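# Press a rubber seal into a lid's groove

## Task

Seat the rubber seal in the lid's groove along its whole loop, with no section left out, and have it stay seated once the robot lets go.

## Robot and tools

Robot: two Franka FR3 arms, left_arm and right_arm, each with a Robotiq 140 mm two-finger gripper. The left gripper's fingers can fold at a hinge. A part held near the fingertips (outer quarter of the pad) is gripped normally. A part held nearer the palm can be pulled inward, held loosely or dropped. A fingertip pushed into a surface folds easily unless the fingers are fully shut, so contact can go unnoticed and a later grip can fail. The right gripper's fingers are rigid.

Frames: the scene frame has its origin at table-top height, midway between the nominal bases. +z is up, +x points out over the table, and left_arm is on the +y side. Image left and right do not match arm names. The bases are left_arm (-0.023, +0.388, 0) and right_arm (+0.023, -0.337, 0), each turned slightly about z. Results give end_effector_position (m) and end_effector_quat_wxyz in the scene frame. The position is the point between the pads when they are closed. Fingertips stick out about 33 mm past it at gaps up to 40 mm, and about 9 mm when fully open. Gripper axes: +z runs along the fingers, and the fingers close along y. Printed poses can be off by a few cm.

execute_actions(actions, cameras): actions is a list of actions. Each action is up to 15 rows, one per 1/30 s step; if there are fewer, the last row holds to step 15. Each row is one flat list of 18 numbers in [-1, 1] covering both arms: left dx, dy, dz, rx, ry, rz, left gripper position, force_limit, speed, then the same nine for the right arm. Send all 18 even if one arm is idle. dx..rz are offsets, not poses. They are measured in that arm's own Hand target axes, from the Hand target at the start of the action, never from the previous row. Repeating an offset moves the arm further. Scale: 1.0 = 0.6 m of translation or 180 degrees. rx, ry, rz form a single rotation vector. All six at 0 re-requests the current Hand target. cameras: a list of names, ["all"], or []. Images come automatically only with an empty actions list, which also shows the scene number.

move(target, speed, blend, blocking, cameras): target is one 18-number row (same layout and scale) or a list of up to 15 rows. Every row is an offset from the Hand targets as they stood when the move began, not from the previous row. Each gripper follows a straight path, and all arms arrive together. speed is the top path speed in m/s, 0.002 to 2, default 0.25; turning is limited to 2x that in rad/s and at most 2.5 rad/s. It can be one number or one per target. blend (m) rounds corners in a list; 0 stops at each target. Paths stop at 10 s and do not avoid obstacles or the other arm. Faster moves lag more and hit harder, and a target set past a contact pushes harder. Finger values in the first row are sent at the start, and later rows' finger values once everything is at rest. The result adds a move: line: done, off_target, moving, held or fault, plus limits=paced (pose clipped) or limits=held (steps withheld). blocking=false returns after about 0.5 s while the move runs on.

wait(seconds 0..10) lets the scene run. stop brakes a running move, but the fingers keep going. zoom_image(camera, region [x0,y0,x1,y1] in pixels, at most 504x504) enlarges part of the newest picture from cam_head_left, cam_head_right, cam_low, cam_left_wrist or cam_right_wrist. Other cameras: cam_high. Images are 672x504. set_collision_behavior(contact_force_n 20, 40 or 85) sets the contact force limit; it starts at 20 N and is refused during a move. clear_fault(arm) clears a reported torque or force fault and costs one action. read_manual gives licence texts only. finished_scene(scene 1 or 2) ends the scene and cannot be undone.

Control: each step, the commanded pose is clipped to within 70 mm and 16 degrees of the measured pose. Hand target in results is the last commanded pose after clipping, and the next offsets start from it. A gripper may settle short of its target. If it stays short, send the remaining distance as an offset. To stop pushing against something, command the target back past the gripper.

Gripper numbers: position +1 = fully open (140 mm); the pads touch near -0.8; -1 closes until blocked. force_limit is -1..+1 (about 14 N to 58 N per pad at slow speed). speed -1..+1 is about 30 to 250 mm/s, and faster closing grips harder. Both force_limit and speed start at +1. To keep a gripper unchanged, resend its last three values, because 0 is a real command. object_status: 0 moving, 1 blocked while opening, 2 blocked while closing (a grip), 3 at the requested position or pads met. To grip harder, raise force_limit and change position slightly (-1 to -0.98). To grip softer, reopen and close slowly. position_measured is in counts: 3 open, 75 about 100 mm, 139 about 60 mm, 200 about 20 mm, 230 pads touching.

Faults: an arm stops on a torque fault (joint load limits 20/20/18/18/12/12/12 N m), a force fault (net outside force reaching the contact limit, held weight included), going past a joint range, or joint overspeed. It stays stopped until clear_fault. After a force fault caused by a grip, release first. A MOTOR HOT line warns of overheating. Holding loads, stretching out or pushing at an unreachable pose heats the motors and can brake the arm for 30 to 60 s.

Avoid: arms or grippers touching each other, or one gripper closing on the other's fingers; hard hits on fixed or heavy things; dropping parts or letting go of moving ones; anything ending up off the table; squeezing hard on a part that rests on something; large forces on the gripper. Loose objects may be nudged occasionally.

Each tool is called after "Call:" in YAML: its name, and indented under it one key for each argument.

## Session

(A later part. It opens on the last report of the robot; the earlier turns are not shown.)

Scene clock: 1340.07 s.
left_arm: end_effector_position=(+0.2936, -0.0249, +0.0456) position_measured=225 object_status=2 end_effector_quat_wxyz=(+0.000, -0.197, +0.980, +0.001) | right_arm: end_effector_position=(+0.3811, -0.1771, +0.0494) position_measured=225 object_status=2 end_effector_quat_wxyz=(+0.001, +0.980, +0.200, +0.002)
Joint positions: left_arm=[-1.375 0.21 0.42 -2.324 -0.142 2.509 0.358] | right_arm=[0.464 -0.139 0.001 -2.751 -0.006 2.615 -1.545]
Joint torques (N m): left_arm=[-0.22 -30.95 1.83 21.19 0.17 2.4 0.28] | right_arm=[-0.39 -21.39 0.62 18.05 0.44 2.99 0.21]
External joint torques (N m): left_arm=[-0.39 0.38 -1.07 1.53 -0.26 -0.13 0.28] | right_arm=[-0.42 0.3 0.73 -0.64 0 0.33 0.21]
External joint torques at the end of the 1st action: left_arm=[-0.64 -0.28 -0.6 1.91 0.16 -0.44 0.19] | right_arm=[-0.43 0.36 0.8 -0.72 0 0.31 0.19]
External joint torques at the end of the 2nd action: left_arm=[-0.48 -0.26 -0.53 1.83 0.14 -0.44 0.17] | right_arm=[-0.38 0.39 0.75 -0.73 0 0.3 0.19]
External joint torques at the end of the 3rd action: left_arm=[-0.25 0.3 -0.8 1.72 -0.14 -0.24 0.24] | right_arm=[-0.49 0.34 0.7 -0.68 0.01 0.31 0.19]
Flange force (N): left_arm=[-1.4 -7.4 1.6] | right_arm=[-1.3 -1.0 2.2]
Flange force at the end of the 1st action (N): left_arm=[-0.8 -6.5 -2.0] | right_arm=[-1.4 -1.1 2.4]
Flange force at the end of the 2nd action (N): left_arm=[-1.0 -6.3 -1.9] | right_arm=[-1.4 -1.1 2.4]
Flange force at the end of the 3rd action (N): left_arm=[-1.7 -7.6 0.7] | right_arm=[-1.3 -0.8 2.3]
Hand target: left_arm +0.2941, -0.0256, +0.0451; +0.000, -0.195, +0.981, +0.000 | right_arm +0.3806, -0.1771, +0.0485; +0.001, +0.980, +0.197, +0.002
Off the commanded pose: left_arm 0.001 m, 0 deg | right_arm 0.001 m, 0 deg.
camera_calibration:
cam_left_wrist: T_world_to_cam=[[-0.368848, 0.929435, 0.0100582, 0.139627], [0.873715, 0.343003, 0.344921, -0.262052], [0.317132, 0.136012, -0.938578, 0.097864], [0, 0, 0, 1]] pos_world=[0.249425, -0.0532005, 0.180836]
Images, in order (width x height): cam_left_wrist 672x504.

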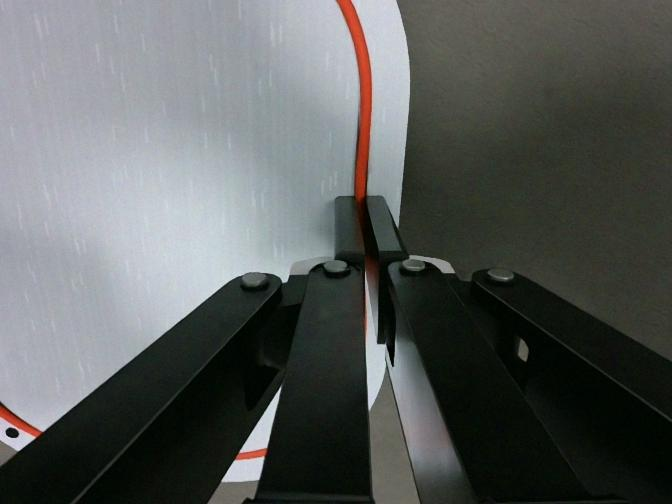

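Call:
execute_actions:
  actions:
    - [[0,0,0,0,0,0,-1,-1,-1,0,0,0,0,0,0,-0.736,-1,-1]]
    - [[0,0,0,0,0,0,-1,-1,-1,0,0,0,0,0,0,-0.736,-1,-1]]
  cameras: ["cam_right_wrist"]

Call:
zoom_image:
  camera: "cam_right_wrist"
  region: [320, 100, 420, 230]

Scene clock: 1385.43 s.
left_arm: end_effector_position=(+0.2936, -0.0249, +0.0456) position_measured=225 object_status=2 end_effector_quat_wxyz=(+0.000, -0.197, +0.980, +0.001) | right_arm: end_effector_position=(+0.3812, -0.1770, +0.0494) position_measured=221 object_status=3 end_effector_quat_wxyz=(+0.001, +0.980, +0.200, +0.002)
Joint positions: left_arm=[-1.374 0.21 0.419 -2.324 -0.142 2.509 0.358] | right_arm=[0.464 -0.139 0.001 -2.751 -0.006 2.616 -1.545]
Joint torques (N m): left_arm=[-0.23 -30.77 1.81 21.18 0.21 2.4 0.28] | right_arm=[-0.57 -21.37 0.57 18.02 0.44 2.93 0.18]
External joint torques (N m): left_arm=[-0.35 0.58 -1.05 1.54 -0.22 -0.12 0.28] | right_arm=[-0.58 0.3 0.71 -0.62 -0.01 0.27 0.18]
External joint torques at the end of the 1st action: left_arm=[-0.29 0.47 -1.16 1.61 -0.23 -0.12 0.27] | right_arm=[-0.55 0.25 0.72 -0.62 0 0.26 0.21]
Flange force (N): left_arm=[-1.6 -7.8 2.0] | right_arm=[-1.2 -0.7 2.0]
Flange force at the end of the 1st action (N): left_arm=[-1.6 -7.8 1.9] | right_arm=[-1.4 -0.9 1.9]
Hand target: left_arm +0.2941, -0.0256, +0.0451; +0.000, -0.195, +0.981, +0.000 | right_arm +0.3806, -0.1771, +0.0485; +0.001, +0.980, +0.197, +0.002
Off the commanded pose: left_arm 0.001 m, 0 deg | right_arm 0.001 m, 0 deg.
camera_calibration:
cam_right_wrist: T_world_to_cam=[[0.40705, -0.913365, -0.00863717, -0.304891], [-0.862351, -0.387398, 0.325996, 0.253367], [-0.301099, -0.125249, -0.945332, 0.282504], [0, 0, 0, 1]] pos_world=[0.427659, -0.14494, 0.18183]
Images, in order (width x height): cam_right_wrist 672x504.

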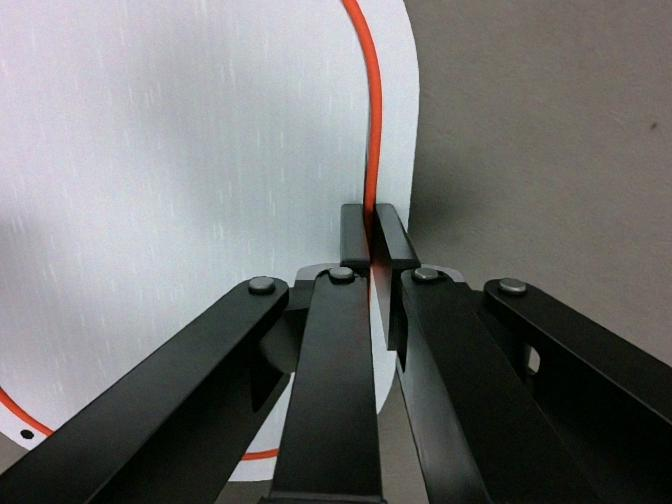

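Scaled by 3.877 from the camera's 672x504 image, which has a finer 960x720 frame.

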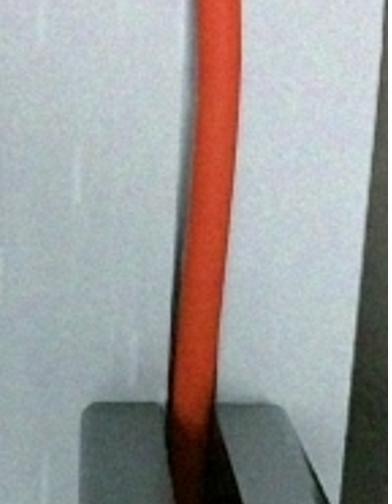

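Call:
execute_actions:
  actions:
    - [[0,0,0,0,0,0,-1,-1,-1,0,0,-0.0022,0,0,0,-0.736,-1,-1]]
    - [[0,0,0,0,0,0,-1,-1,-1,0,0,0,0,0,0,-0.736,-1,-1]]

Scene clock: 1390.67 s.
left_arm: end_effector_position=(+0.2936, -0.0249, +0.0456) position_measured=225 object_status=2 end_effector_quat_wxyz=(+0.000, -0.197, +0.980, +0.001) | right_arm: end_effector_position=(+0.3814, -0.1769, +0.0498) position_measured=221 object_status=3 end_effector_quat_wxyz=(+0.001, +0.980, +0.200, +0.003)
Joint positions: left_arm=[-1.374 0.21 0.419 -2.324 -0.142 2.509 0.358] | right_arm=[0.464 -0.14 0.001 -2.751 -0.006 2.616 -1.545]
Joint torques (N m): left_arm=[-0.17 -30.74 1.79 21.18 0.24 2.41 0.26] | right_arm=[-0.58 -22.46 0.55 18.35 0.45 2.54 0.21]
External joint torques (N m): left_arm=[-0.15 0.56 -0.93 1.51 -0.2 -0.12 0.26] | right_arm=[-0.59 -0.81 0.68 -0.33 0 -0.12 0.21]
External joint torques at the end of the 1st action: left_arm=[-0.15 0.58 -0.87 1.6 -0.22 -0.1 0.28] | right_arm=[-0.63 -0.82 0.7 -0.42 0 -0.14 0.2]
Flange force (N): left_arm=[-1.8 -7.6 1.9] | right_arm=[-3.2 -0.7 -2.7]
Flange force at the end of the 1st action (N): left_arm=[-2.0 -7.9 2.0] | right_arm=[-3.5 -0.7 -2.8]
Hand target: left_arm +0.2941, -0.0256, +0.0451; +0.000, -0.195, +0.981, +0.000 | right_arm +0.3806, -0.1771, +0.0498; +0.001, +0.980, +0.197, +0.002
Off the commanded pose: left_arm 0.001 m, 0 deg | right_arm 0.001 m, 0 deg.

Call:
execute_actions:
  actions:
    - [[0,0,0,0,0,0,-1,-1,-1,0,0,-0.0018,0,0,0,-0.736,-1,-1]]
    - [[0,0,0,0,0,0,-1,-1,-1,0,0,0,0,0,0,-0.736,-1,-1]]
  cameras: ["cam_right_wrist"]

Call:
zoom_image:
  camera: "cam_right_wrist"
  region: [320, 100, 420, 230]

Scene clock: 1396.90 s.
left_arm: end_effector_position=(+0.2936, -0.0249, +0.0456) position_measured=225 object_status=2 end_effector_quat_wxyz=(+0.000, -0.197, +0.980, +0.001) | right_arm: end_effector_position=(+0.3813, -0.1770, +0.0507) position_measured=221 object_status=3 end_effector_quat_wxyz=(+0.001, +0.980, +0.200, +0.003)
Joint positions: left_arm=[-1.374 0.21 0.419 -2.324 -0.142 2.509 0.358] | right_arm=[0.464 -0.143 0.001 -2.751 -0.006 2.612 -1.545]
Joint torques (N m): left_arm=[-0.19 -30.69 1.81 21.22 0.22 2.4 0.26] | right_arm=[-0.6 -22.38 0.58 18.5 0.47 2.51 0.22]
External joint torques (N m): left_arm=[-0.19 0.66 -0.93 1.58 -0.21 -0.12 0.26] | right_arm=[-0.64 -0.77 0.69 -0.26 0.02 -0.16 0.22]
External joint torques at the end of the 1st action: left_arm=[-0.18 0.59 -0.88 1.51 -0.2 -0.12 0.26] | right_arm=[-0.58 -0.67 0.66 -0.37 0.02 -0.23 0.22]
Flange force (N): left_arm=[-1.9 -8.1 2.1] | right_arm=[-2.9 -0.7 -2.7]
Flange force at the end of the 1st action (N): left_arm=[-1.8 -7.6 2.0] | right_arm=[-2.9 -0.7 -2.6]
Hand target: left_arm +0.2941, -0.0256, +0.0451; +0.000, -0.195, +0.981, +0.000 | right_arm +0.3806, -0.1771, +0.0509; +0.001, +0.980, +0.197, +0.002
Off the commanded pose: left_arm 0.001 m, 0 deg | right_arm 0.001 m, 0 deg.
camera_calibration:
cam_right_wrist: T_world_to_cam=[[0.407068, -0.913357, -0.00862946, -0.304888], [-0.862591, -0.387515, 0.325223, 0.253171], [-0.300388, -0.124944, -0.945598, 0.283525], [0, 0, 0, 1]] pos_world=[0.427661, -0.144939, 0.183133]
Images, in order (width x height): cam_right_wrist 672x504.

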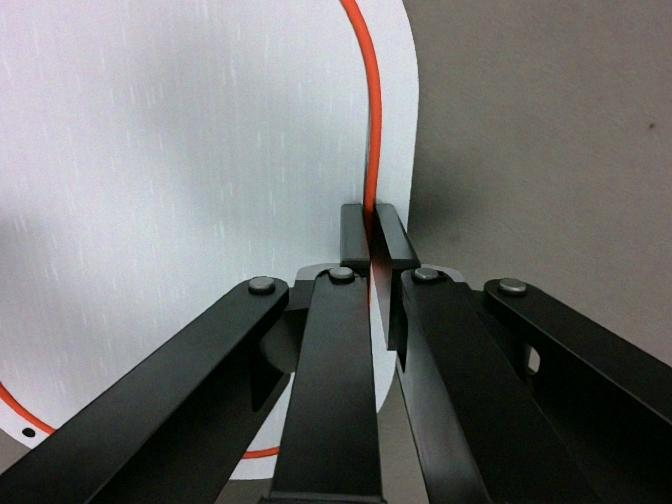

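Scaled by 3.877 from the camera's 672x504 image, which has a finer 960x720 frame.

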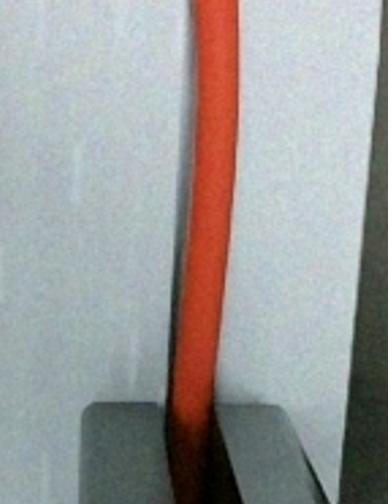

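Call:
execute_actions:
  actions:
    - [[0,0,0,0,0,0,-1,-1,-1,0,0,0,0,0,0,-1,-1,-1]]
    - [[0,0,0,0,0,0,-1,-1,-1,0,0,0,0,0,0,-1,-1,-1]]
    - [[0,0,0,0,0,0,-1,-1,-1,0,0,0.0025,0,0,0,-1,-1,-1]]
    - [[0,0,0,0,0,0,-1,-1,-1,0,0,0.0015,0,0,0,-1,-1,-1]]

Scene clock: 1403.53 s.
left_arm: end_effector_position=(+0.2936, -0.0249, +0.0456) position_measured=225 object_status=2 end_effector_quat_wxyz=(+0.000, -0.197, +0.980, +0.001) | right_arm: end_effector_position=(+0.3811, -0.1771, +0.0494) position_measured=225 object_status=2 end_effector_quat_wxyz=(+0.001, +0.980, +0.200, +0.002)
Joint positions: left_arm=[-1.374 0.21 0.419 -2.324 -0.142 2.509 0.358] | right_arm=[0.464 -0.139 0.001 -2.751 -0.006 2.615 -1.545]
Joint torques (N m): left_arm=[-0.18 -30.72 1.8 21.23 0.24 2.41 0.25] | right_arm=[-0.37 -21.31 0.61 18.02 0.44 3.02 0.2]
External joint torques (N m): left_arm=[-0.25 0.66 -1 1.58 -0.2 -0.12 0.25] | right_arm=[-0.39 0.31 0.74 -0.62 0 0.37 0.2]
External joint torques at the end of the 1st action: left_arm=[-0.14 0.67 -0.88 1.56 -0.19 -0.11 0.28] | right_arm=[-0.62 -0.62 0.62 -0.37 0.02 -0.18 0.2]
External joint torques at the end of the 2nd action: left_arm=[-0.29 0.74 -1.06 1.48 -0.2 -0.12 0.29] | right_arm=[-0.63 -0.79 0.61 -0.31 0.01 -0.17 0.2]
External joint torques at the end of the 3rd action: left_arm=[-0.27 0.64 -1.01 1.58 -0.2 -0.12 0.25] | right_arm=[-0.65 0.47 0.62 -0.64 0 0.22 0.2]
Flange force (N): left_arm=[-1.8 -8.1 2.1] | right_arm=[-1.3 -1.1 2.4]
Flange force at the end of the 1st action (N): left_arm=[-2.0 -8.0 2.2] | right_arm=[-2.8 -0.6 -2.3]
Flange force at the end of the 2nd action (N): left_arm=[-1.8 -8.0 2.4] | right_arm=[-3.1 -0.5 -2.8]
Flange force at the end of the 3rd action (N): left_arm=[-1.7 -8.0 2.1] | right_arm=[-0.8 -0.6 2.4]
Hand target: left_arm +0.2941, -0.0256, +0.0451; +0.000, -0.195, +0.981, +0.000 | right_arm +0.3806, -0.1771, +0.0485; +0.001, +0.980, +0.197, +0.002
Off the commanded pose: left_arm 0.001 m, 0 deg | right_arm 0.001 m, 0 deg.

Call:
execute_actions:
  actions:
    - [[0,0,0,0,0,0,-1,-1,-1,0,0,0.0008,0,0,0,-1,-1,-1]]
    - [[0,0,0,0,0,0,-1,-1,-1,0,0,0,0,0,0,-0.69,-1,-1]]
    - [[0,0,0,0,0,0,-1,-1,-1,0,0,0,0,0,0,-0.69,-1,-1]]
  cameras: ["cam_right_wrist"]

Call:
zoom_image:
  camera: "cam_right_wrist"
  region: [320, 100, 420, 230]

Scene clock: 1414.03 s.
left_arm: end_effector_position=(+0.2936, -0.0249, +0.0456) position_measured=225 object_status=2 end_effector_quat_wxyz=(+0.000, -0.197, +0.980, +0.001) | right_arm: end_effector_position=(+0.3816, -0.1768, +0.0494) position_measured=215 object_status=3 end_effector_quat_wxyz=(+0.001, +0.980, +0.200, +0.003)
Joint positions: left_arm=[-1.374 0.21 0.419 -2.324 -0.142 2.509 0.358] | right_arm=[0.464 -0.138 0.001 -2.751 -0.006 2.617 -1.545]
Joint torques (N m): left_arm=[-0.2 -30.7 1.83 21.19 0.23 2.41 0.26] | right_arm=[-0.62 -20.77 0.52 17.92 0.43 2.92 0.22]
External joint torques (N m): left_arm=[-0.22 0.73 -0.93 1.47 -0.2 -0.12 0.26] | right_arm=[-0.64 0.94 0.64 -0.75 -0.01 0.25 0.22]
External joint torques at the end of the 1st action: left_arm=[-0.18 0.71 -0.87 1.51 -0.2 -0.12 0.29] | right_arm=[-0.32 1.1 0.78 -0.83 -0.03 0.51 0.23]
External joint torques at the end of the 2nd action: left_arm=[-0.11 0.63 -0.93 1.48 -0.2 -0.13 0.27] | right_arm=[-0.5 0.98 0.76 -0.8 -0.01 0.25 0.2]
Flange force (N): left_arm=[-1.8 -7.9 2.3] | right_arm=[0.1 -0.7 3.9]
Flange force at the end of the 1st action (N): left_arm=[-2.0 -7.9 2.2] | right_arm=[0.2 -1.3 5.3]
Flange force at the end of the 2nd action (N): left_arm=[-1.9 -7.7 2.1] | right_arm=[0.0 -1.0 4.1]
Hand target: left_arm +0.2941, -0.0256, +0.0451; +0.000, -0.195, +0.981, +0.000 | right_arm +0.3806, -0.1771, +0.0480; +0.001, +0.980, +0.197, +0.002
Off the commanded pose: left_arm 0.001 m, 0 deg | right_arm 0.002 m, 0 deg.
camera_calibration:
cam_right_wrist: T_world_to_cam=[[0.407096, -0.913344, -0.00870387, -0.304885], [-0.862679, -0.38761, 0.324873, 0.253893], [-0.300095, -0.124746, -0.945717, 0.282295], [0, 0, 0, 1]] pos_world=[0.427861, -0.144838, 0.181834]
Images, in order (width x height): cam_right_wrist 672x504.

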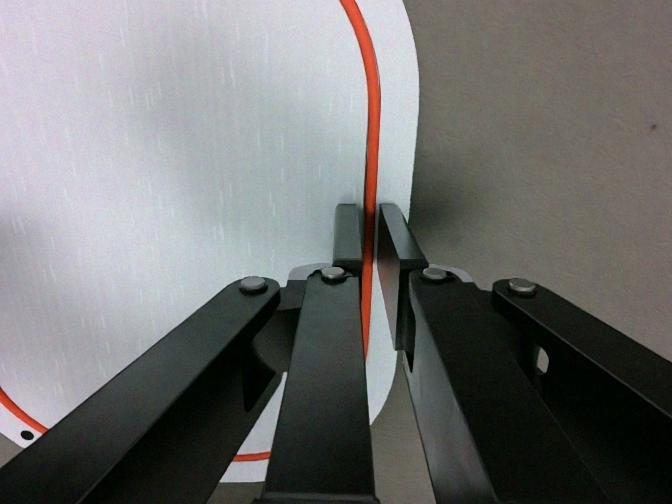

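Scaled by 3.877 from the camera's 672x504 image, which has a finer 960x720 frame.

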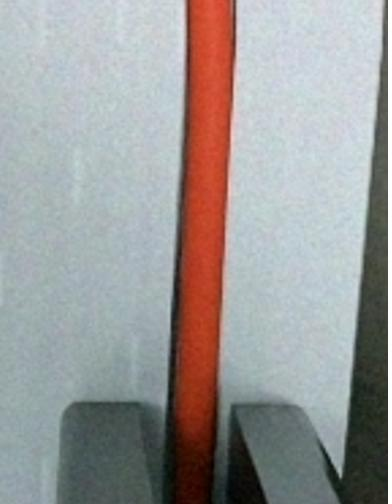

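Call:
move:
  target:
    - [0, 0, 0, 0, 0, 0, -1.0, -1.0, -1.0, 0, 0, -0.002, 0, 0, 0, -0.6, -1.0, -1.0]
    - [0, 0, 0, 0, 0, 0, -1.0, -1.0, -1.0, 0, 0, -0.035, 0, 0, 0, -0.6, -1.0, -1.0]
  speed: 0.05
  cameras: ["cam_right_wrist", "cam_high", "cam_head_right"]

Call:
zoom_image:
  camera: "cam_right_wrist"
  region: [310, 0, 420, 230]

Call:
zoom_image:
  camera: "cam_high"
  region: [190, 190, 320, 300]

Scene clock: 1429.73 s.
left_arm: end_effector_position=(+0.2936, -0.0249, +0.0456) position_measured=225 object_status=2 end_effector_quat_wxyz=(+0.000, -0.197, +0.980, +0.001) | right_arm: end_effector_position=(+0.3807, -0.1774, +0.0684) position_measured=205 object_status=3 end_effector_quat_wxyz=(+0.001, +0.980, +0.200, +0.002)
Joint positions: left_arm=[-1.374 0.21 0.419 -2.324 -0.142 2.509 0.358] | right_arm=[0.464 -0.195 0.001 -2.744 -0.006 2.553 -1.545]
Joint velocities: left_arm=[within noise] | right_arm=[0.001 0 0 0 0 -0.004 -0.001]
Joint torques (N m): left_arm=[-0.2 -30.69 1.83 21.19 0.24 2.41 0.24] | right_arm=[-0.57 -21.39 0.45 19.62 0.6 2.47 0.19]
External joint torques (N m): left_arm=[-0.11 0.67 -0.82 1.52 -0.2 -0.11 0.24] | right_arm=[-0.56 -0.65 0.67 -0.13 0.11 -0.21 0.19]
Flange force (N): left_arm=[-2.0 -7.8 2.1] | right_arm=[-2.2 -0.8 -2.4]
Hand target: left_arm +0.2941, -0.0256, +0.0451; +0.000, -0.195, +0.981, +0.000 | right_arm +0.3805, -0.1770, +0.0690; +0.001, +0.980, +0.197, +0.002
Off the commanded pose: left_arm 0.001 m, 0 deg | right_arm 0.001 m, 0 deg.
move: done
camera_calibration:
cam_right_wrist: T_world_to_cam=[[0.406877, -0.913446, -0.00823549, -0.304818], [-0.862469, -0.387109, 0.326028, 0.246744], [-0.300997, -0.12555, -0.945324, 0.300094], [0, 0, 0, 1]] pos_world=[0.42716, -0.145241, 0.20073]
Images, in order (width x height): cam_head_right 672x504, cam_high 672x504, cam_right_wrist 672x504.

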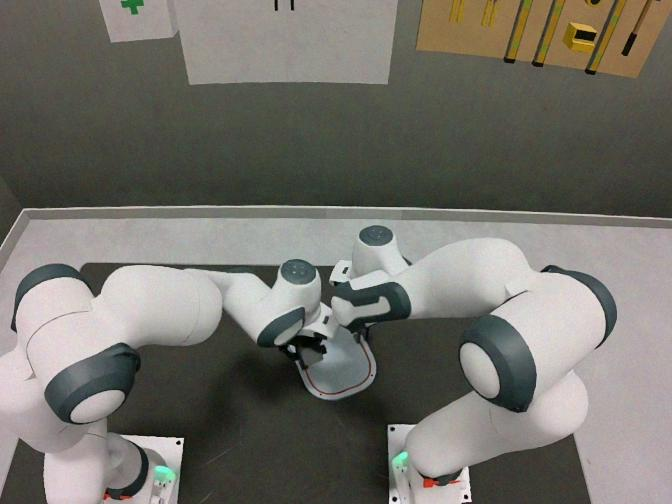

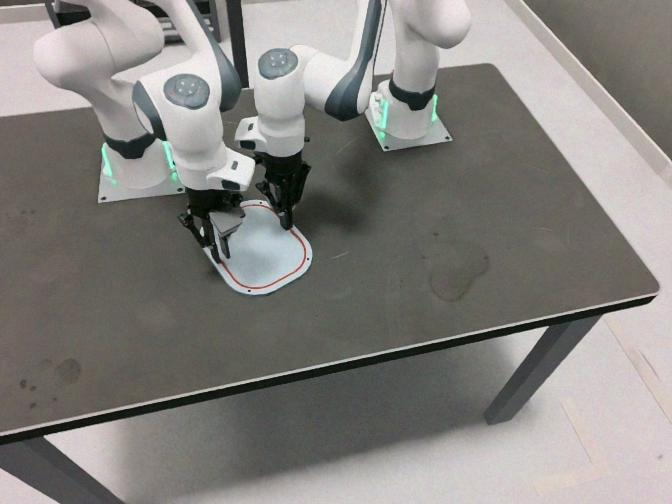

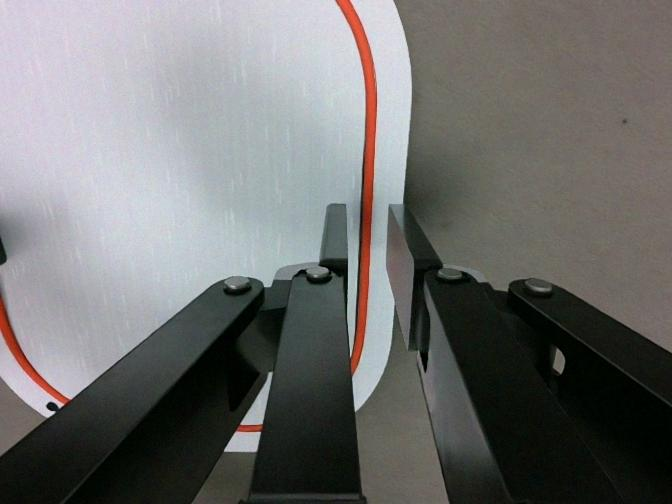

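Scaled by 2.191 from the camera's 672x504 image, which has a finer 960x720 frame.

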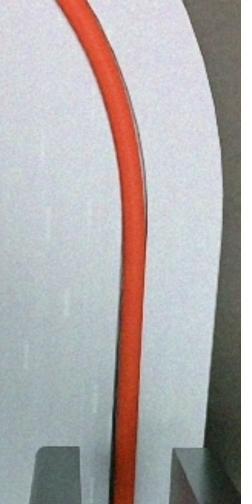

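Scaled by 3.877 from the camera's 672x504 image, which has a finer 960x720 frame.

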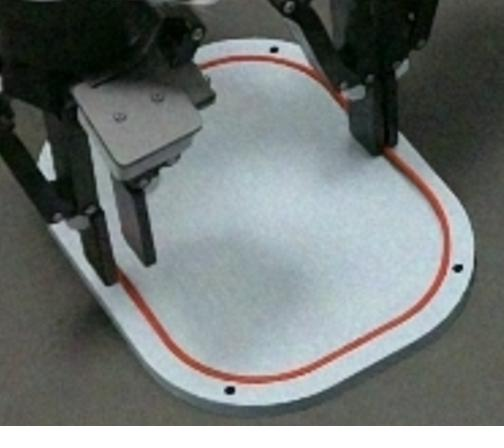

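Call:
move:
  target:
    - [0, 0, 0, 0, 0, 0, -1.0, -1.0, -1.0, 0, 0.0017, 0, 0, 0, 0, -1.0, -1.0, -0.5]
    - [0, 0, 0, 0, 0, 0, -1.0, -1.0, -1.0, 0, 0.0017, 0.0233, 0, 0, 0, -1.0, -1.0, -0.5]
  speed: 0.05
  cameras: ["cam_right_wrist"]

Call:
execute_actions:
  actions:
    - [[0,0,0,0,0,0,-1,-1,-1,0,0,0.0025,0,0,0,-1,-1,-0.5]]
    - [[0,0,0,0,0,0,-1,-1,-1,0,0,0.0025,0,0,0,-1,-1,-0.5]]
    - [[0,0,0,0,0,0,-1,-1,-1,0,0,0.0017,0,0,0,-1,-1,-0.5]]

Scene clock: 1446.93 s.
left_arm: end_effector_position=(+0.2936, -0.0249, +0.0456) position_measured=225 object_status=2 end_effector_quat_wxyz=(+0.000, -0.197, +0.980, +0.001) | right_arm: end_effector_position=(+0.3811, -0.1777, +0.0558) position_measured=232 object_status=3 end_effector_quat_wxyz=(+0.001, +0.980, +0.199, +0.002)
Joint positions: left_arm=[-1.374 0.21 0.419 -2.324 -0.142 2.509 0.358] | right_arm=[0.464 -0.158 0 -2.749 -0.006 2.593 -1.545]
Joint velocities: left_arm=[within noise] | right_arm=[0.001 0.001 0 0.001 0.001 0.005 -0.001]
Joint torques (N m): left_arm=[-0.21 -30.68 1.84 21.17 0.23 2.41 0.31] | right_arm=[-0.6 -21.01 0.08 18.59 0.34 2.78 0.11]
External joint torques (N m): left_arm=[-0.14 0.76 -0.84 1.43 -0.21 -0.13 0.31] | right_arm=[-0.63 0.31 0.2 -0.43 -0.12 0.12 0.11]
Flange force (N): left_arm=[-2.1 -7.8 2.4] | right_arm=[-0.5 0.3 1.5]
Hand target: left_arm +0.2941, -0.0256, +0.0451; +0.000, -0.195, +0.981, +0.000 | right_arm +0.3809, -0.1780, +0.0550; +0.001, +0.980, +0.197, +0.002
Off the commanded pose: left_arm 0.001 m, 0 deg | right_arm 0.001 m, 0 deg.
move: done
camera_calibration:
cam_right_wrist: T_world_to_cam=[[0.405749, -0.913943, -0.00871656, -0.304994], [-0.862655, -0.386096, 0.326735, 0.251223], [-0.301982, -0.125053, -0.945076, 0.288727], [0, 0, 0, 1]] pos_world=[0.42766, -0.145645, 0.188128]
Images, in order (width x height): cam_right_wrist 672x504.

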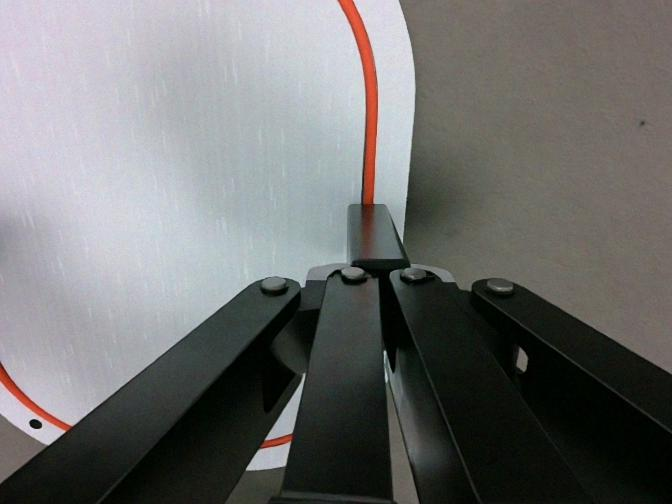

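Scene clock: 1448.63 s.
left_arm: end_effector_position=(+0.2936, -0.0249, +0.0456) position_measured=225 object_status=2 end_effector_quat_wxyz=(+0.000, -0.197, +0.980, +0.001) | right_arm: end_effector_position=(+0.3814, -0.1775, +0.0520) position_measured=232 object_status=3 end_effector_quat_wxyz=(+0.001, +0.980, +0.199, +0.002)
Joint positions: left_arm=[-1.374 0.21 0.419 -2.324 -0.142 2.509 0.358] | right_arm=[0.464 -0.146 0 -2.75 -0.006 2.607 -1.545]
Joint torques (N m): left_arm=[-0.21 -30.67 1.81 21.2 0.23 2.41 0.28] | right_arm=[-0.57 -21.23 0.14 18.16 0.32 2.9 0.1]
External joint torques (N m): left_arm=[-0.28 0.65 -0.99 1.55 -0.2 -0.11 0.28] | right_arm=[-0.53 0.38 0.33 -0.72 -0.14 0.22 0.1]
External joint torques at the end of the 1st action: left_arm=[-0.04 0.64 -0.83 1.54 -0.2 -0.1 0.26] | right_arm=[-0.63 0.41 0.26 -0.7 -0.13 0.26 0.12]
External joint torques at the end of the 2nd action: left_arm=[-0.17 0.51 -0.91 1.67 -0.21 -0.09 0.27] | right_arm=[-0.57 0.35 0.27 -0.72 -0.14 0.28 0.14]
Flange force (N): left_arm=[-1.8 -8.0 2.2] | right_arm=[-1.3 0.0 2.1]
Flange force at the end of the 1st action (N): left_arm=[-2.1 -7.8 2.1] | right_arm=[-1.1 0.2 2.4]
Flange force at the end of the 2nd action (N): left_arm=[-1.9 -8.0 1.8] | right_arm=[-1.4 0.1 2.3]
Hand target: left_arm +0.2941, -0.0256, +0.0451; +0.000, -0.195, +0.981, +0.000 | right_arm +0.3809, -0.1780, +0.0510; +0.001, +0.980, +0.197, +0.002
Off the commanded pose: left_arm 0.001 m, 0 deg | right_arm 0.001 m, 0 deg.

Call:
execute_actions:
  actions:
    - [[0,0,0,0,0,0,-1,-1,-1,0,0,0.0012,0,0,0,-1,-1,-0.5]]
    - [[0,0,0,0,0,0,-1,-1,-1,0,0,0.0012,0,0,0,-1,-1,-0.5]]
    - [[0,0,0,0,0,0,-1,-1,-1,0,0,0.0012,0,0,0,-1,-1,-0.5]]

Scene clock: 1455.60 s.
left_arm: end_effector_position=(+0.2936, -0.0249, +0.0456) position_measured=225 object_status=2 end_effector_quat_wxyz=(+0.000, -0.197, +0.980, +0.001) | right_arm: end_effector_position=(+0.3817, -0.1774, +0.0502) position_measured=232 object_status=3 end_effector_quat_wxyz=(+0.001, +0.980, +0.199, +0.002)
Joint positions: left_arm=[-1.374 0.21 0.419 -2.324 -0.142 2.509 0.358] | right_arm=[0.464 -0.141 0 -2.75 -0.006 2.614 -1.545]
Joint torques (N m): left_arm=[-0.19 -30.69 1.8 21.2 0.24 2.4 0.26] | right_arm=[-0.64 -20.93 0.09 17.84 0.29 3 0.12]
External joint torques (N m): left_arm=[-0.2 0.65 -0.96 1.52 -0.2 -0.12 0.26] | right_arm=[-0.73 0.73 0.14 -0.94 -0.15 0.32 0.12]
External joint torques at the end of the 1st action: left_arm=[-0.26 0.55 -0.93 1.56 -0.21 -0.12 0.27] | right_arm=[-0.97 0.79 0.25 -0.91 -0.14 0.32 0.1]
External joint torques at the end of the 2nd action: left_arm=[-0.26 0.69 -1.01 1.41 -0.19 -0.13 0.29] | right_arm=[-0.78 0.48 0.22 -0.96 -0.14 0.21 0.11]
Flange force (N): left_arm=[-1.8 -7.8 2.1] | right_arm=[-1.1 0.5 3.6]
Flange force at the end of the 1st action (N): left_arm=[-1.7 -7.7 1.9] | right_arm=[-0.8 0.6 3.8]
Flange force at the end of the 2nd action (N): left_arm=[-1.7 -7.6 2.3] | right_arm=[-1.8 0.4 2.5]
Hand target: left_arm +0.2941, -0.0256, +0.0451; +0.000, -0.195, +0.981, +0.000 | right_arm +0.3810, -0.1780, +0.0488; +0.001, +0.980, +0.197, +0.002
Off the commanded pose: left_arm 0.001 m, 0 deg | right_arm 0.002 m, 0 deg.

Call:
execute_actions:
  actions:
    - [[0,0,0,0,0,0,-1,-1,-1,0,0,0.0012,0,0,0,-1,-1,-0.5]]
    - [[0,0,0,0,0,0,-1,-1,-1,0,0,0.0012,0,0,0,-1,-1,-0.5]]

Scene clock: 1461.40 s.
left_arm: end_effector_position=(+0.2936, -0.0249, +0.0456) position_measured=225 object_status=2 end_effector_quat_wxyz=(+0.000, -0.197, +0.980, +0.001) | right_arm: end_effector_position=(+0.3817, -0.1773, +0.0499) position_measured=232 object_status=3 end_effector_quat_wxyz=(+0.001, +0.980, +0.199, +0.003)
Joint positions: left_arm=[-1.374 0.21 0.419 -2.324 -0.142 2.509 0.358] | right_arm=[0.464 -0.14 0 -2.75 -0.006 2.615 -1.545]
Joint torques (N m): left_arm=[-0.17 -30.68 1.81 21.2 0.23 2.42 0.28] | right_arm=[-0.67 -19.06 0.17 17.51 0.29 3.52 0.09]
External joint torques (N m): left_arm=[-0.07 0.66 -0.85 1.5 -0.21 -0.11 0.28] | right_arm=[-0.65 2.61 0.33 -1.21 -0.16 0.85 0.09]
External joint torques at the end of the 1st action: left_arm=[-0.13 0.57 -0.89 1.6 -0.2 -0.12 0.27] | right_arm=[-0.61 1.67 0.33 -1.11 -0.14 0.58 0.1]
Flange force (N): left_arm=[-2.1 -7.8 2.2] | right_arm=[3.0 0.1 11.1]
Flange force at the end of the 1st action (N): left_arm=[-2.0 -7.9 1.9] | right_arm=[0.9 0.0 7.3]
Hand target: left_arm +0.2941, -0.0256, +0.0451; +0.000, -0.195, +0.981, +0.000 | right_arm +0.3810, -0.1780, +0.0474; +0.001, +0.980, +0.197, +0.002
Off the commanded pose: left_arm 0.001 m, 0 deg | right_arm 0.003 m, 0 deg.

Call:
move:
  target: [0, 0, 0, 0, 0, 0, -1.0, -1.0, -1.0, 0, 0, -0.035, 0, 0, 0, -1.0, -1.0, -0.5]
  speed: 0.05
  cameras: ["cam_right_wrist", "cam_high", "cam_low"]

Call:
zoom_image:
  camera: "cam_right_wrist"
  region: [310, 0, 420, 230]

Call:
zoom_image:
  camera: "cam_low"
  region: [440, 220, 580, 300]

Scene clock: 1470.23 s.
left_arm: end_effector_position=(+0.2936, -0.0249, +0.0456) position_measured=225 object_status=2 end_effector_quat_wxyz=(+0.000, -0.197, +0.980, +0.001) | right_arm: end_effector_position=(+0.3809, -0.1778, +0.0678) position_measured=232 object_status=3 end_effector_quat_wxyz=(+0.001, +0.980, +0.199, +0.002)
Joint positions: left_arm=[-1.374 0.21 0.419 -2.324 -0.142 2.509 0.358] | right_arm=[0.464 -0.194 0 -2.744 -0.006 2.555 -1.545]
Joint velocities: left_arm=[within noise] | right_arm=[0 0 0 0.001 -0.001 -0.004 0.001]
Joint torques (N m): left_arm=[-0.18 -30.66 1.82 21.2 0.23 2.42 0.26] | right_arm=[-0.57 -21.43 0.07 19.59 0.43 2.46 0.12]
External joint torques (N m): left_arm=[-0.12 0.66 -0.86 1.53 -0.21 -0.11 0.26] | right_arm=[-0.53 -0.7 0.31 -0.09 -0.07 -0.21 0.12]
Flange force (N): left_arm=[-2.0 -7.9 2.2] | right_arm=[-2.3 0.0 -2.6]
Hand target: left_arm +0.2941, -0.0256, +0.0451; +0.000, -0.195, +0.981, +0.000 | right_arm +0.3809, -0.1780, +0.0684; +0.001, +0.980, +0.197, +0.002
Off the commanded pose: left_arm 0.001 m, 0 deg | right_arm 0.001 m, 0 deg.
move: done
camera_calibration:
cam_right_wrist: T_world_to_cam=[[0.405616, -0.914004, -0.00851274, -0.304943], [-0.862989, -0.386012, 0.325951, 0.247246], [-0.301206, -0.124864, -0.945348, 0.299801], [0, 0, 0, 1]] pos_world=[0.427362, -0.145845, 0.20023]
Images, in order (width x height): cam_high 672x504, cam_low 672x504, cam_right_wrist 672x504.

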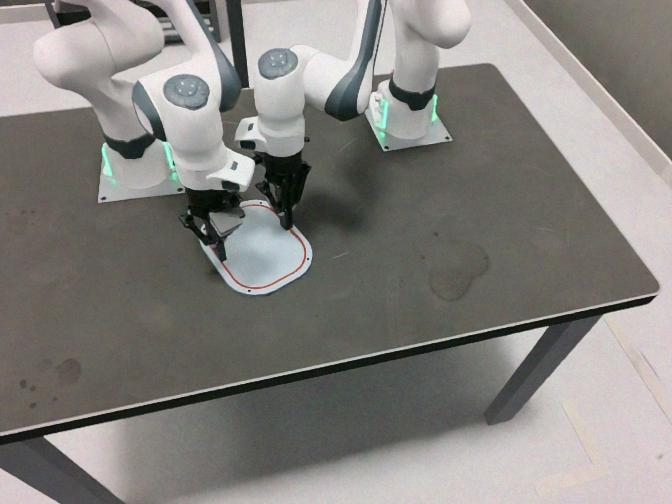

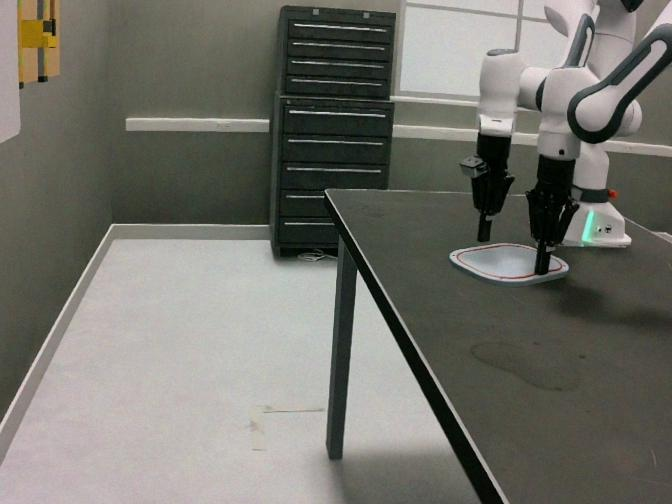

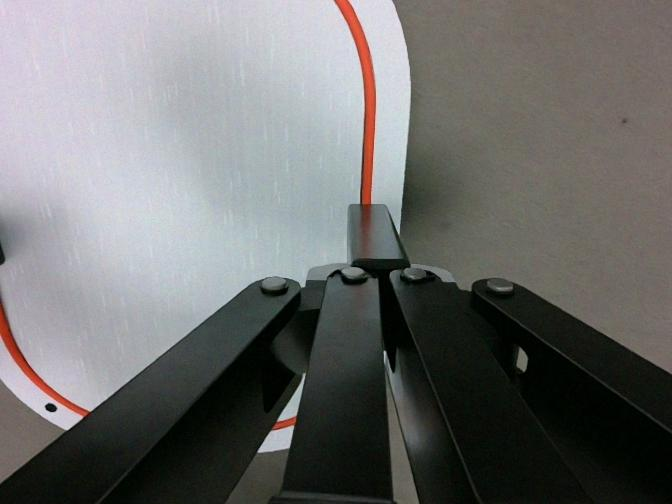

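Scaled by 2.191 from the camera's 672x504 image, which has a finer 960x720 frame.

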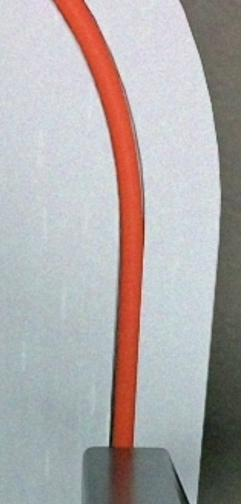

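Scaled by 3.600 from the camera's 672x504 image, which has a finer 960x720 frame.

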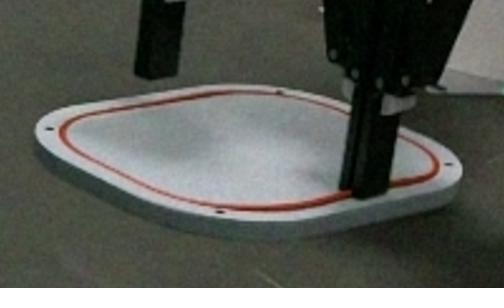

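Call:
execute_actions:
  actions:
    - [[0,0,0,0,0,0,-0.736,-1,-1,0,0,0,0,0,0,-1,-1,-0.5]]
    - [[0,0,-0.003,0,0,0,-0.736,-1,-1,0,0,0,0,0,0,-1,-1,-0.5]]
    - [[0,0,0,0,0,0,-0.736,-1,-1,0,0,0,0,0,0,-1,-1,-0.5]]
  cameras: ["cam_left_wrist"]

Call:
zoom_image:
  camera: "cam_left_wrist"
  region: [310, 100, 410, 230]

Scene clock: 1480.33 s.
left_arm: end_effector_position=(+0.2936, -0.0248, +0.0456) position_measured=221 object_status=3 end_effector_quat_wxyz=(+0.000, -0.197, +0.980, +0.001) | right_arm: end_effector_position=(+0.3807, -0.1779, +0.0678) position_measured=232 object_status=3 end_effector_quat_wxyz=(+0.001, +0.980, +0.199, +0.002)
Joint positions: left_arm=[-1.374 0.21 0.419 -2.324 -0.142 2.509 0.358] | right_arm=[0.464 -0.194 0 -2.744 -0.006 2.554 -1.545]
Joint torques (N m): left_arm=[-0.66 -31.2 1.98 21.4 0.59 2.2 0.16] | right_arm=[-0.57 -21.41 0.1 19.59 0.43 2.5 0.07]
External joint torques (N m): left_arm=[-0.7 0.07 -0.8 1.78 0.16 -0.31 0.15] | right_arm=[-0.5 -0.78 0.35 -0.02 -0.07 -0.16 0.07]
External joint torques at the end of the 1st action: left_arm=[-0.25 1.14 -1.02 1.63 -0.19 0.27 0.29] | right_arm=[-0.58 -0.72 0.31 -0.03 -0.06 -0.16 0.12]
External joint torques at the end of the 2nd action: left_arm=[-0.56 0.02 -0.64 1.8 0.15 -0.31 0.15] | right_arm=[-0.6 -0.7 0.24 -0.09 -0.07 -0.16 0.1]
Flange force (N): left_arm=[-0.7 -6.8 -0.8] | right_arm=[-2.3 0.0 -2.7]
Flange force at the end of the 1st action (N): left_arm=[-2.1 -9.0 4.2] | right_arm=[-2.1 0.0 -2.5]
Flange force at the end of the 2nd action (N): left_arm=[-0.9 -6.7 -0.9] | right_arm=[-2.3 0.2 -2.4]
Hand target: left_arm +0.2941, -0.0256, +0.0469; +0.000, -0.195, +0.981, +0.000 | right_arm +0.3809, -0.1780, +0.0684; +0.001, +0.980, +0.197, +0.002
Off the commanded pose: left_arm 0.002 m, 0 deg | right_arm 0.001 m, 0 deg.
camera_calibration:
cam_left_wrist: T_world_to_cam=[[-0.369062, 0.929349, 0.0101489, 0.139604], [0.873703, 0.343199, 0.344758, -0.262131], [0.316917, 0.136104, -0.938637, 0.0978877], [0, 0, 0, 1]] pos_world=[0.249525, -0.0531005, 0.180836]
Images, in order (width x height): cam_left_wrist 672x504.

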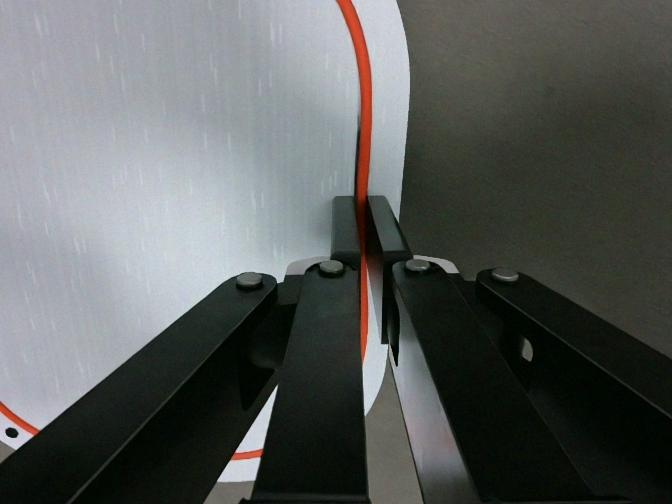

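Scaled by 3.877 from the camera's 672x504 image, which has a finer 960x720 frame.

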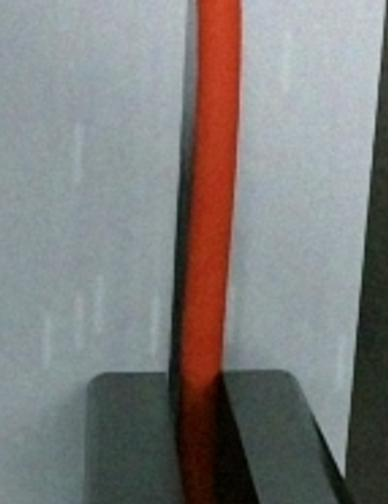

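Call:
execute_actions:
  actions:
    - [[0,0,-0.002,0,0,0,-0.736,-1,-1,0,0,0,0,0,0,-1,-1,-0.5]]
    - [[0,0,0,0,0,0,-0.736,-1,-1,0,0,0,0,0,0,-1,-1,-0.5]]
  cameras: ["cam_left_wrist"]

Call:
zoom_image:
  camera: "cam_left_wrist"
  region: [310, 100, 410, 230]

Scene clock: 1489.57 s.
left_arm: end_effector_position=(+0.2934, -0.0248, +0.0461) position_measured=221 object_status=3 end_effector_quat_wxyz=(+0.000, -0.197, +0.980, +0.001) | right_arm: end_effector_position=(+0.3807, -0.1779, +0.0678) position_measured=232 object_status=3 end_effector_quat_wxyz=(+0.001, +0.980, +0.199, +0.002)
Joint positions: left_arm=[-1.374 0.209 0.419 -2.323 -0.141 2.507 0.358] | right_arm=[0.464 -0.194 0 -2.744 -0.006 2.554 -1.545]
Joint torques (N m): left_arm=[-0.58 -32.11 2.35 21.49 0.96 2.07 0.09] | right_arm=[-0.6 -21.37 0.09 19.54 0.44 2.5 0.09]
External joint torques (N m): left_arm=[-0.62 -0.86 -0.41 1.88 0.53 -0.44 0.09] | right_arm=[-0.58 -0.67 0.31 -0.14 -0.06 -0.18 0.08]
External joint torques at the end of the 1st action: left_arm=[-0.54 -0.79 -0.33 1.87 0.53 -0.5 0.08] | right_arm=[-0.68 -0.69 0.2 -0.09 -0.06 -0.19 0.08]
Flange force (N): left_arm=[-0.1 -4.4 -4.2] | right_arm=[-2.3 0.1 -2.4]
Flange force at the end of the 1st action (N): left_arm=[-0.3 -4.6 -4.2] | right_arm=[-2.2 0.4 -2.5]
Hand target: left_arm +0.2941, -0.0256, +0.0481; +0.000, -0.195, +0.981, +0.000 | right_arm +0.3809, -0.1780, +0.0684; +0.001, +0.980, +0.197, +0.002
Off the commanded pose: left_arm 0.002 m, 0 deg | right_arm 0.001 m, 0 deg.
camera_calibration:
cam_left_wrist: T_world_to_cam=[[-0.368533, 0.929554, 0.0106562, 0.13935], [0.874101, 0.3426, 0.344344, -0.262273], [0.316436, 0.136217, -0.938783, 0.0985409], [0, 0, 0, 1]] pos_world=[0.249426, -0.0531013, 0.181336]
Images, in order (width x height): cam_left_wrist 672x504.

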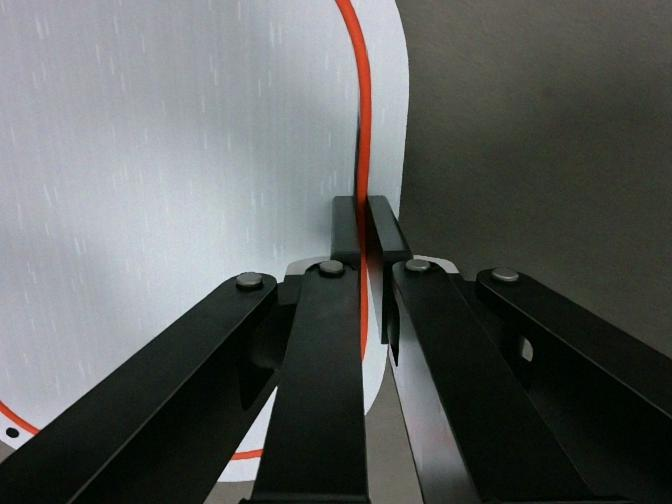

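Scaled by 3.877 from the camera's 672x504 image, which has a finer 960x720 frame.

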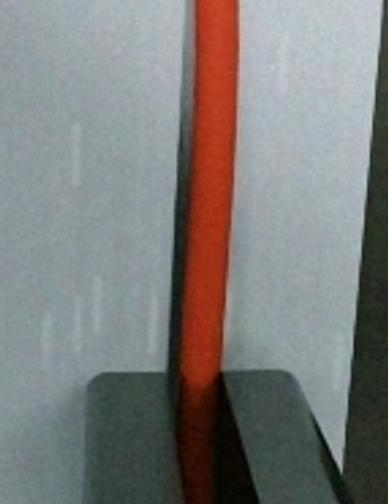

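Call:
execute_actions:
  actions:
    - [[0,0,-0.0015,0,0,0,-0.736,-1,-1,0,0,0,0,0,0,-1,-1,-0.5]]
    - [[0,0,0,0,0,0,-0.736,-1,-1,0,0,0,0,0,0,-1,-1,-0.5]]
  cameras: ["cam_left_wrist"]

Call:
zoom_image:
  camera: "cam_left_wrist"
  region: [310, 100, 410, 230]

Scene clock: 1501.83 s.
left_arm: end_effector_position=(+0.2933, -0.0249, +0.0470) position_measured=221 object_status=3 end_effector_quat_wxyz=(+0.000, -0.196, +0.981, +0.001) | right_arm: end_effector_position=(+0.3807, -0.1779, +0.0678) position_measured=232 object_status=3 end_effector_quat_wxyz=(+0.001, +0.980, +0.199, +0.002)
Joint positions: left_arm=[-1.374 0.207 0.419 -2.323 -0.14 2.505 0.358] | right_arm=[0.464 -0.194 0 -2.744 -0.006 2.554 -1.545]
Joint torques (N m): left_arm=[-0.52 -32.02 2.48 21.52 0.97 2.08 0.02] | right_arm=[-0.62 -21.36 0.1 19.6 0.42 2.49 0.07]
External joint torques (N m): left_arm=[-0.54 -0.8 -0.23 1.83 0.53 -0.44 0.02] | right_arm=[-0.6 -0.63 0.3 -0.08 -0.07 -0.19 0.07]
External joint torques at the end of the 1st action: left_arm=[-0.6 -0.72 -0.27 1.74 0.52 -0.42 0.04] | right_arm=[-0.52 -0.77 0.35 -0.04 -0.05 -0.17 0.11]
Flange force (N): left_arm=[-0.1 -4.2 -4.3] | right_arm=[-2.0 0.2 -2.3]
Flange force at the end of the 1st action (N): left_arm=[-0.1 -4.1 -4.0] | right_arm=[-2.3 -0.1 -2.7]
Hand target: left_arm +0.2941, -0.0256, +0.0490; +0.000, -0.195, +0.981, +0.000 | right_arm +0.3809, -0.1780, +0.0684; +0.001, +0.980, +0.197, +0.002
Off the commanded pose: left_arm 0.002 m, 0 deg | right_arm 0.001 m, 0 deg.
camera_calibration:
cam_left_wrist: T_world_to_cam=[[-0.367236, 0.930067, 0.0106415, 0.13901], [0.874615, 0.341403, 0.344227, -0.262666], [0.316521, 0.13572, -0.938826, 0.0993777], [0, 0, 0, 1]] pos_world=[0.249326, -0.0531014, 0.182236]
Images, in order (width x height): cam_left_wrist 672x504.

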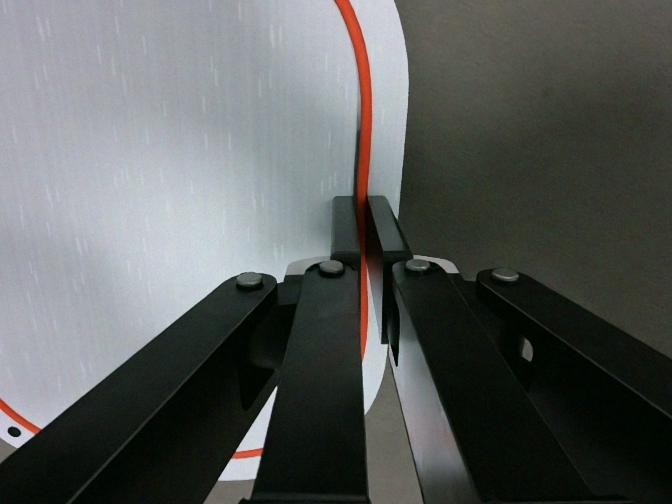

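Scaled by 3.877 from the camera's 672x504 image, which has a finer 960x720 frame.

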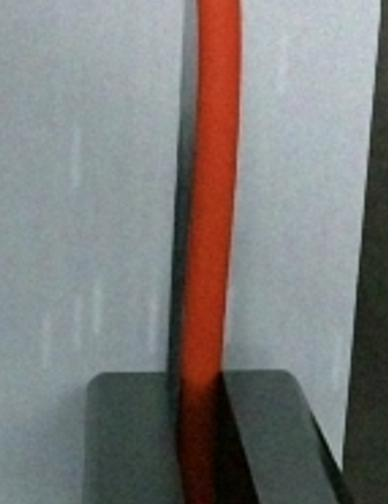

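Call:
execute_actions:
  actions:
    - [[0,0,0,0,0,0,-1,-1,-1,0,0,0,0,0,0,-1,-1,-0.5]]
    - [[0,0,0,0,0,0,-1,-1,-1,0,0,0,0,0,0,-1,-1,-0.5]]
    - [[0,0,0.003,0,0,0,-1,-1,-1,0,0,0,0,0,0,-1,-1,-0.5]]
    - [[0,0,0.002,0,0,0,-1,-1,-1,0,0,0,0,0,0,-1,-1,-0.5]]
  cameras: ["cam_left_wrist"]

Call:
zoom_image:
  camera: "cam_left_wrist"
  region: [310, 100, 410, 230]

Scene clock: 1512.23 s.
left_arm: end_effector_position=(+0.2935, -0.0249, +0.0466) position_measured=225 object_status=2 end_effector_quat_wxyz=(+0.000, -0.197, +0.980, +0.001) | right_arm: end_effector_position=(+0.3807, -0.1779, +0.0678) position_measured=232 object_status=3 end_effector_quat_wxyz=(+0.001, +0.980, +0.199, +0.002)
Joint positions: left_arm=[-1.374 0.208 0.419 -2.323 -0.14 2.507 0.358] | right_arm=[0.464 -0.194 0 -2.744 -0.006 2.554 -1.545]
Joint torques (N m): left_arm=[-0.24 -30.94 1.89 21.16 0.2 2.48 0.22] | right_arm=[-0.58 -21.38 0.11 19.6 0.43 2.49 0.06]
External joint torques (N m): left_arm=[-0.27 0.35 -0.85 1.45 -0.24 -0.04 0.22] | right_arm=[-0.62 -0.75 0.25 0.04 -0.06 -0.16 0.06]
External joint torques at the end of the 1st action: left_arm=[-0.71 -0.7 -0.34 1.78 0.54 -0.45 0] | right_arm=[-0.58 -0.7 0.31 -0.07 -0.07 -0.17 0.08]
External joint torques at the end of the 2nd action: left_arm=[-0.43 -0.8 -0.09 1.82 0.53 -0.44 0.04] | right_arm=[-0.56 -0.83 0.31 0.06 -0.06 -0.15 0.07]
External joint torques at the end of the 3rd action: left_arm=[-0.42 -0.29 -0.31 1.6 0.13 -0.19 0.13] | right_arm=[-0.6 -0.73 0.27 -0.01 -0.05 -0.16 0.11]
Flange force (N): left_arm=[-1.4 -6.7 1.5] | right_arm=[-2.0 0.3 -2.6]
Flange force at the end of the 1st action (N): left_arm=[0.2 -4.3 -4.1] | right_arm=[-2.2 0.1 -2.5]
Flange force at the end of the 2nd action (N): left_arm=[-0.4 -4.1 -4.3] | right_arm=[-2.2 0.1 -2.9]
Flange force at the end of the 3rd action (N): left_arm=[-0.8 -5.0 -1.5] | right_arm=[-2.1 0.1 -2.5]
Hand target: left_arm +0.2941, -0.0256, +0.0460; +0.000, -0.195, +0.981, +0.000 | right_arm +0.3809, -0.1780, +0.0684; +0.001, +0.980, +0.197, +0.002
Off the commanded pose: left_arm 0.001 m, 0 deg | right_arm 0.001 m, 0 deg.
camera_calibration:
cam_left_wrist: T_world_to_cam=[[-0.36751, 0.929963, 0.0102987, 0.139269], [0.874284, 0.341688, 0.344786, -0.26255], [0.317119, 0.135716, -0.938625, 0.0987049], [0, 0, 0, 1]] pos_world=[0.249425, -0.0532011, 0.181736]
Images, in order (width x height): cam_left_wrist 672x504.

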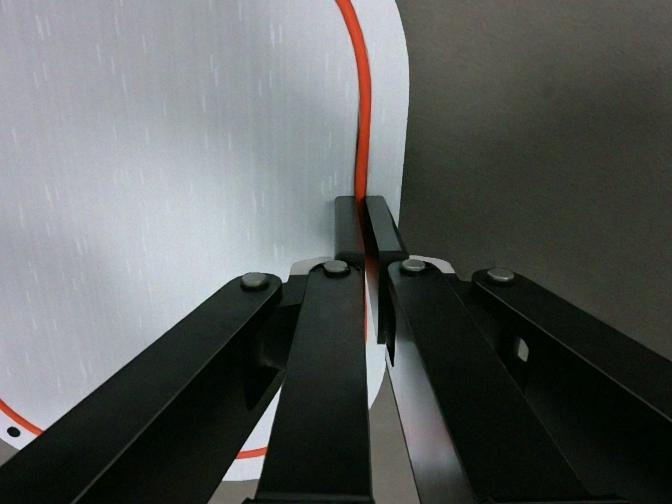

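Scaled by 3.877 from the camera's 672x504 image, which has a finer 960x720 frame.

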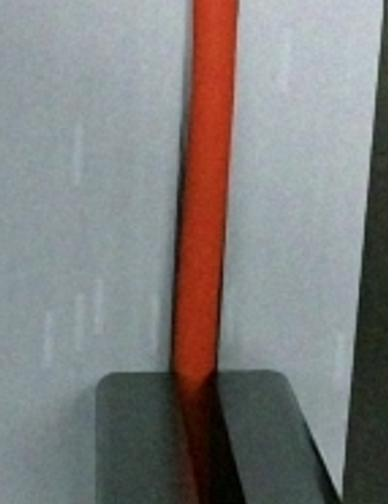

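Call:
execute_actions:
  actions:
    - [[0,0,0.0012,0,0,0,-1,-1,-1,0,0,0,0,0,0,-1,-1,-0.5]]
    - [[0,0,0.001,0,0,0,-1,-1,-1,0,0,0,0,0,0,-1,-1,-0.5]]
    - [[0,0,0.001,0,0,0,-1,-1,-1,0,0,0,0,0,0,-1,-1,-0.5]]

Scene clock: 1517.33 s.
left_arm: end_effector_position=(+0.2936, -0.0251, +0.0456) position_measured=225 object_status=2 end_effector_quat_wxyz=(+0.000, -0.197, +0.980, +0.001) | right_arm: end_effector_position=(+0.3807, -0.1779, +0.0678) position_measured=232 object_status=3 end_effector_quat_wxyz=(+0.001, +0.980, +0.199, +0.002)
Joint positions: left_arm=[-1.372 0.21 0.417 -2.323 -0.143 2.509 0.358] | right_arm=[0.464 -0.194 0 -2.744 -0.006 2.554 -1.545]
Joint torques (N m): left_arm=[-0.23 -29.29 1.64 20.72 0.15 2.78 0.31] | right_arm=[-0.57 -21.4 0.11 19.58 0.44 2.5 0.07]
External joint torques (N m): left_arm=[-0.26 2.03 -1.12 1.1 -0.29 0.26 0.31] | right_arm=[-0.56 -0.66 0.3 -0.11 -0.05 -0.17 0.07]
External joint torques at the end of the 1st action: left_arm=[-0.22 0.32 -0.8 1.49 -0.26 -0.05 0.25] | right_arm=[-0.55 -0.69 0.3 -0.15 -0.08 -0.18 0.06]
External joint torques at the end of the 2nd action: left_arm=[-0.36 1.33 -1.06 1.16 -0.27 0.05 0.26] | right_arm=[-0.62 -0.88 0.26 0.03 -0.07 -0.15 0.07]
Flange force (N): left_arm=[-2.3 -9.5 6.6] | right_arm=[-2.2 0.1 -2.4]
Flange force at the end of the 1st action (N): left_arm=[-1.6 -6.8 1.5] | right_arm=[-2.4 0.2 -2.4]
Flange force at the end of the 2nd action (N): left_arm=[-1.7 -8.2 4.3] | right_arm=[-2.4 0.3 -3.0]
Hand target: left_arm +0.2941, -0.0256, +0.0441; +0.000, -0.195, +0.981, +0.000 | right_arm +0.3809, -0.1780, +0.0684; +0.001, +0.980, +0.197, +0.002
Off the commanded pose: left_arm 0.002 m, 0 deg | right_arm 0.001 m, 0 deg.


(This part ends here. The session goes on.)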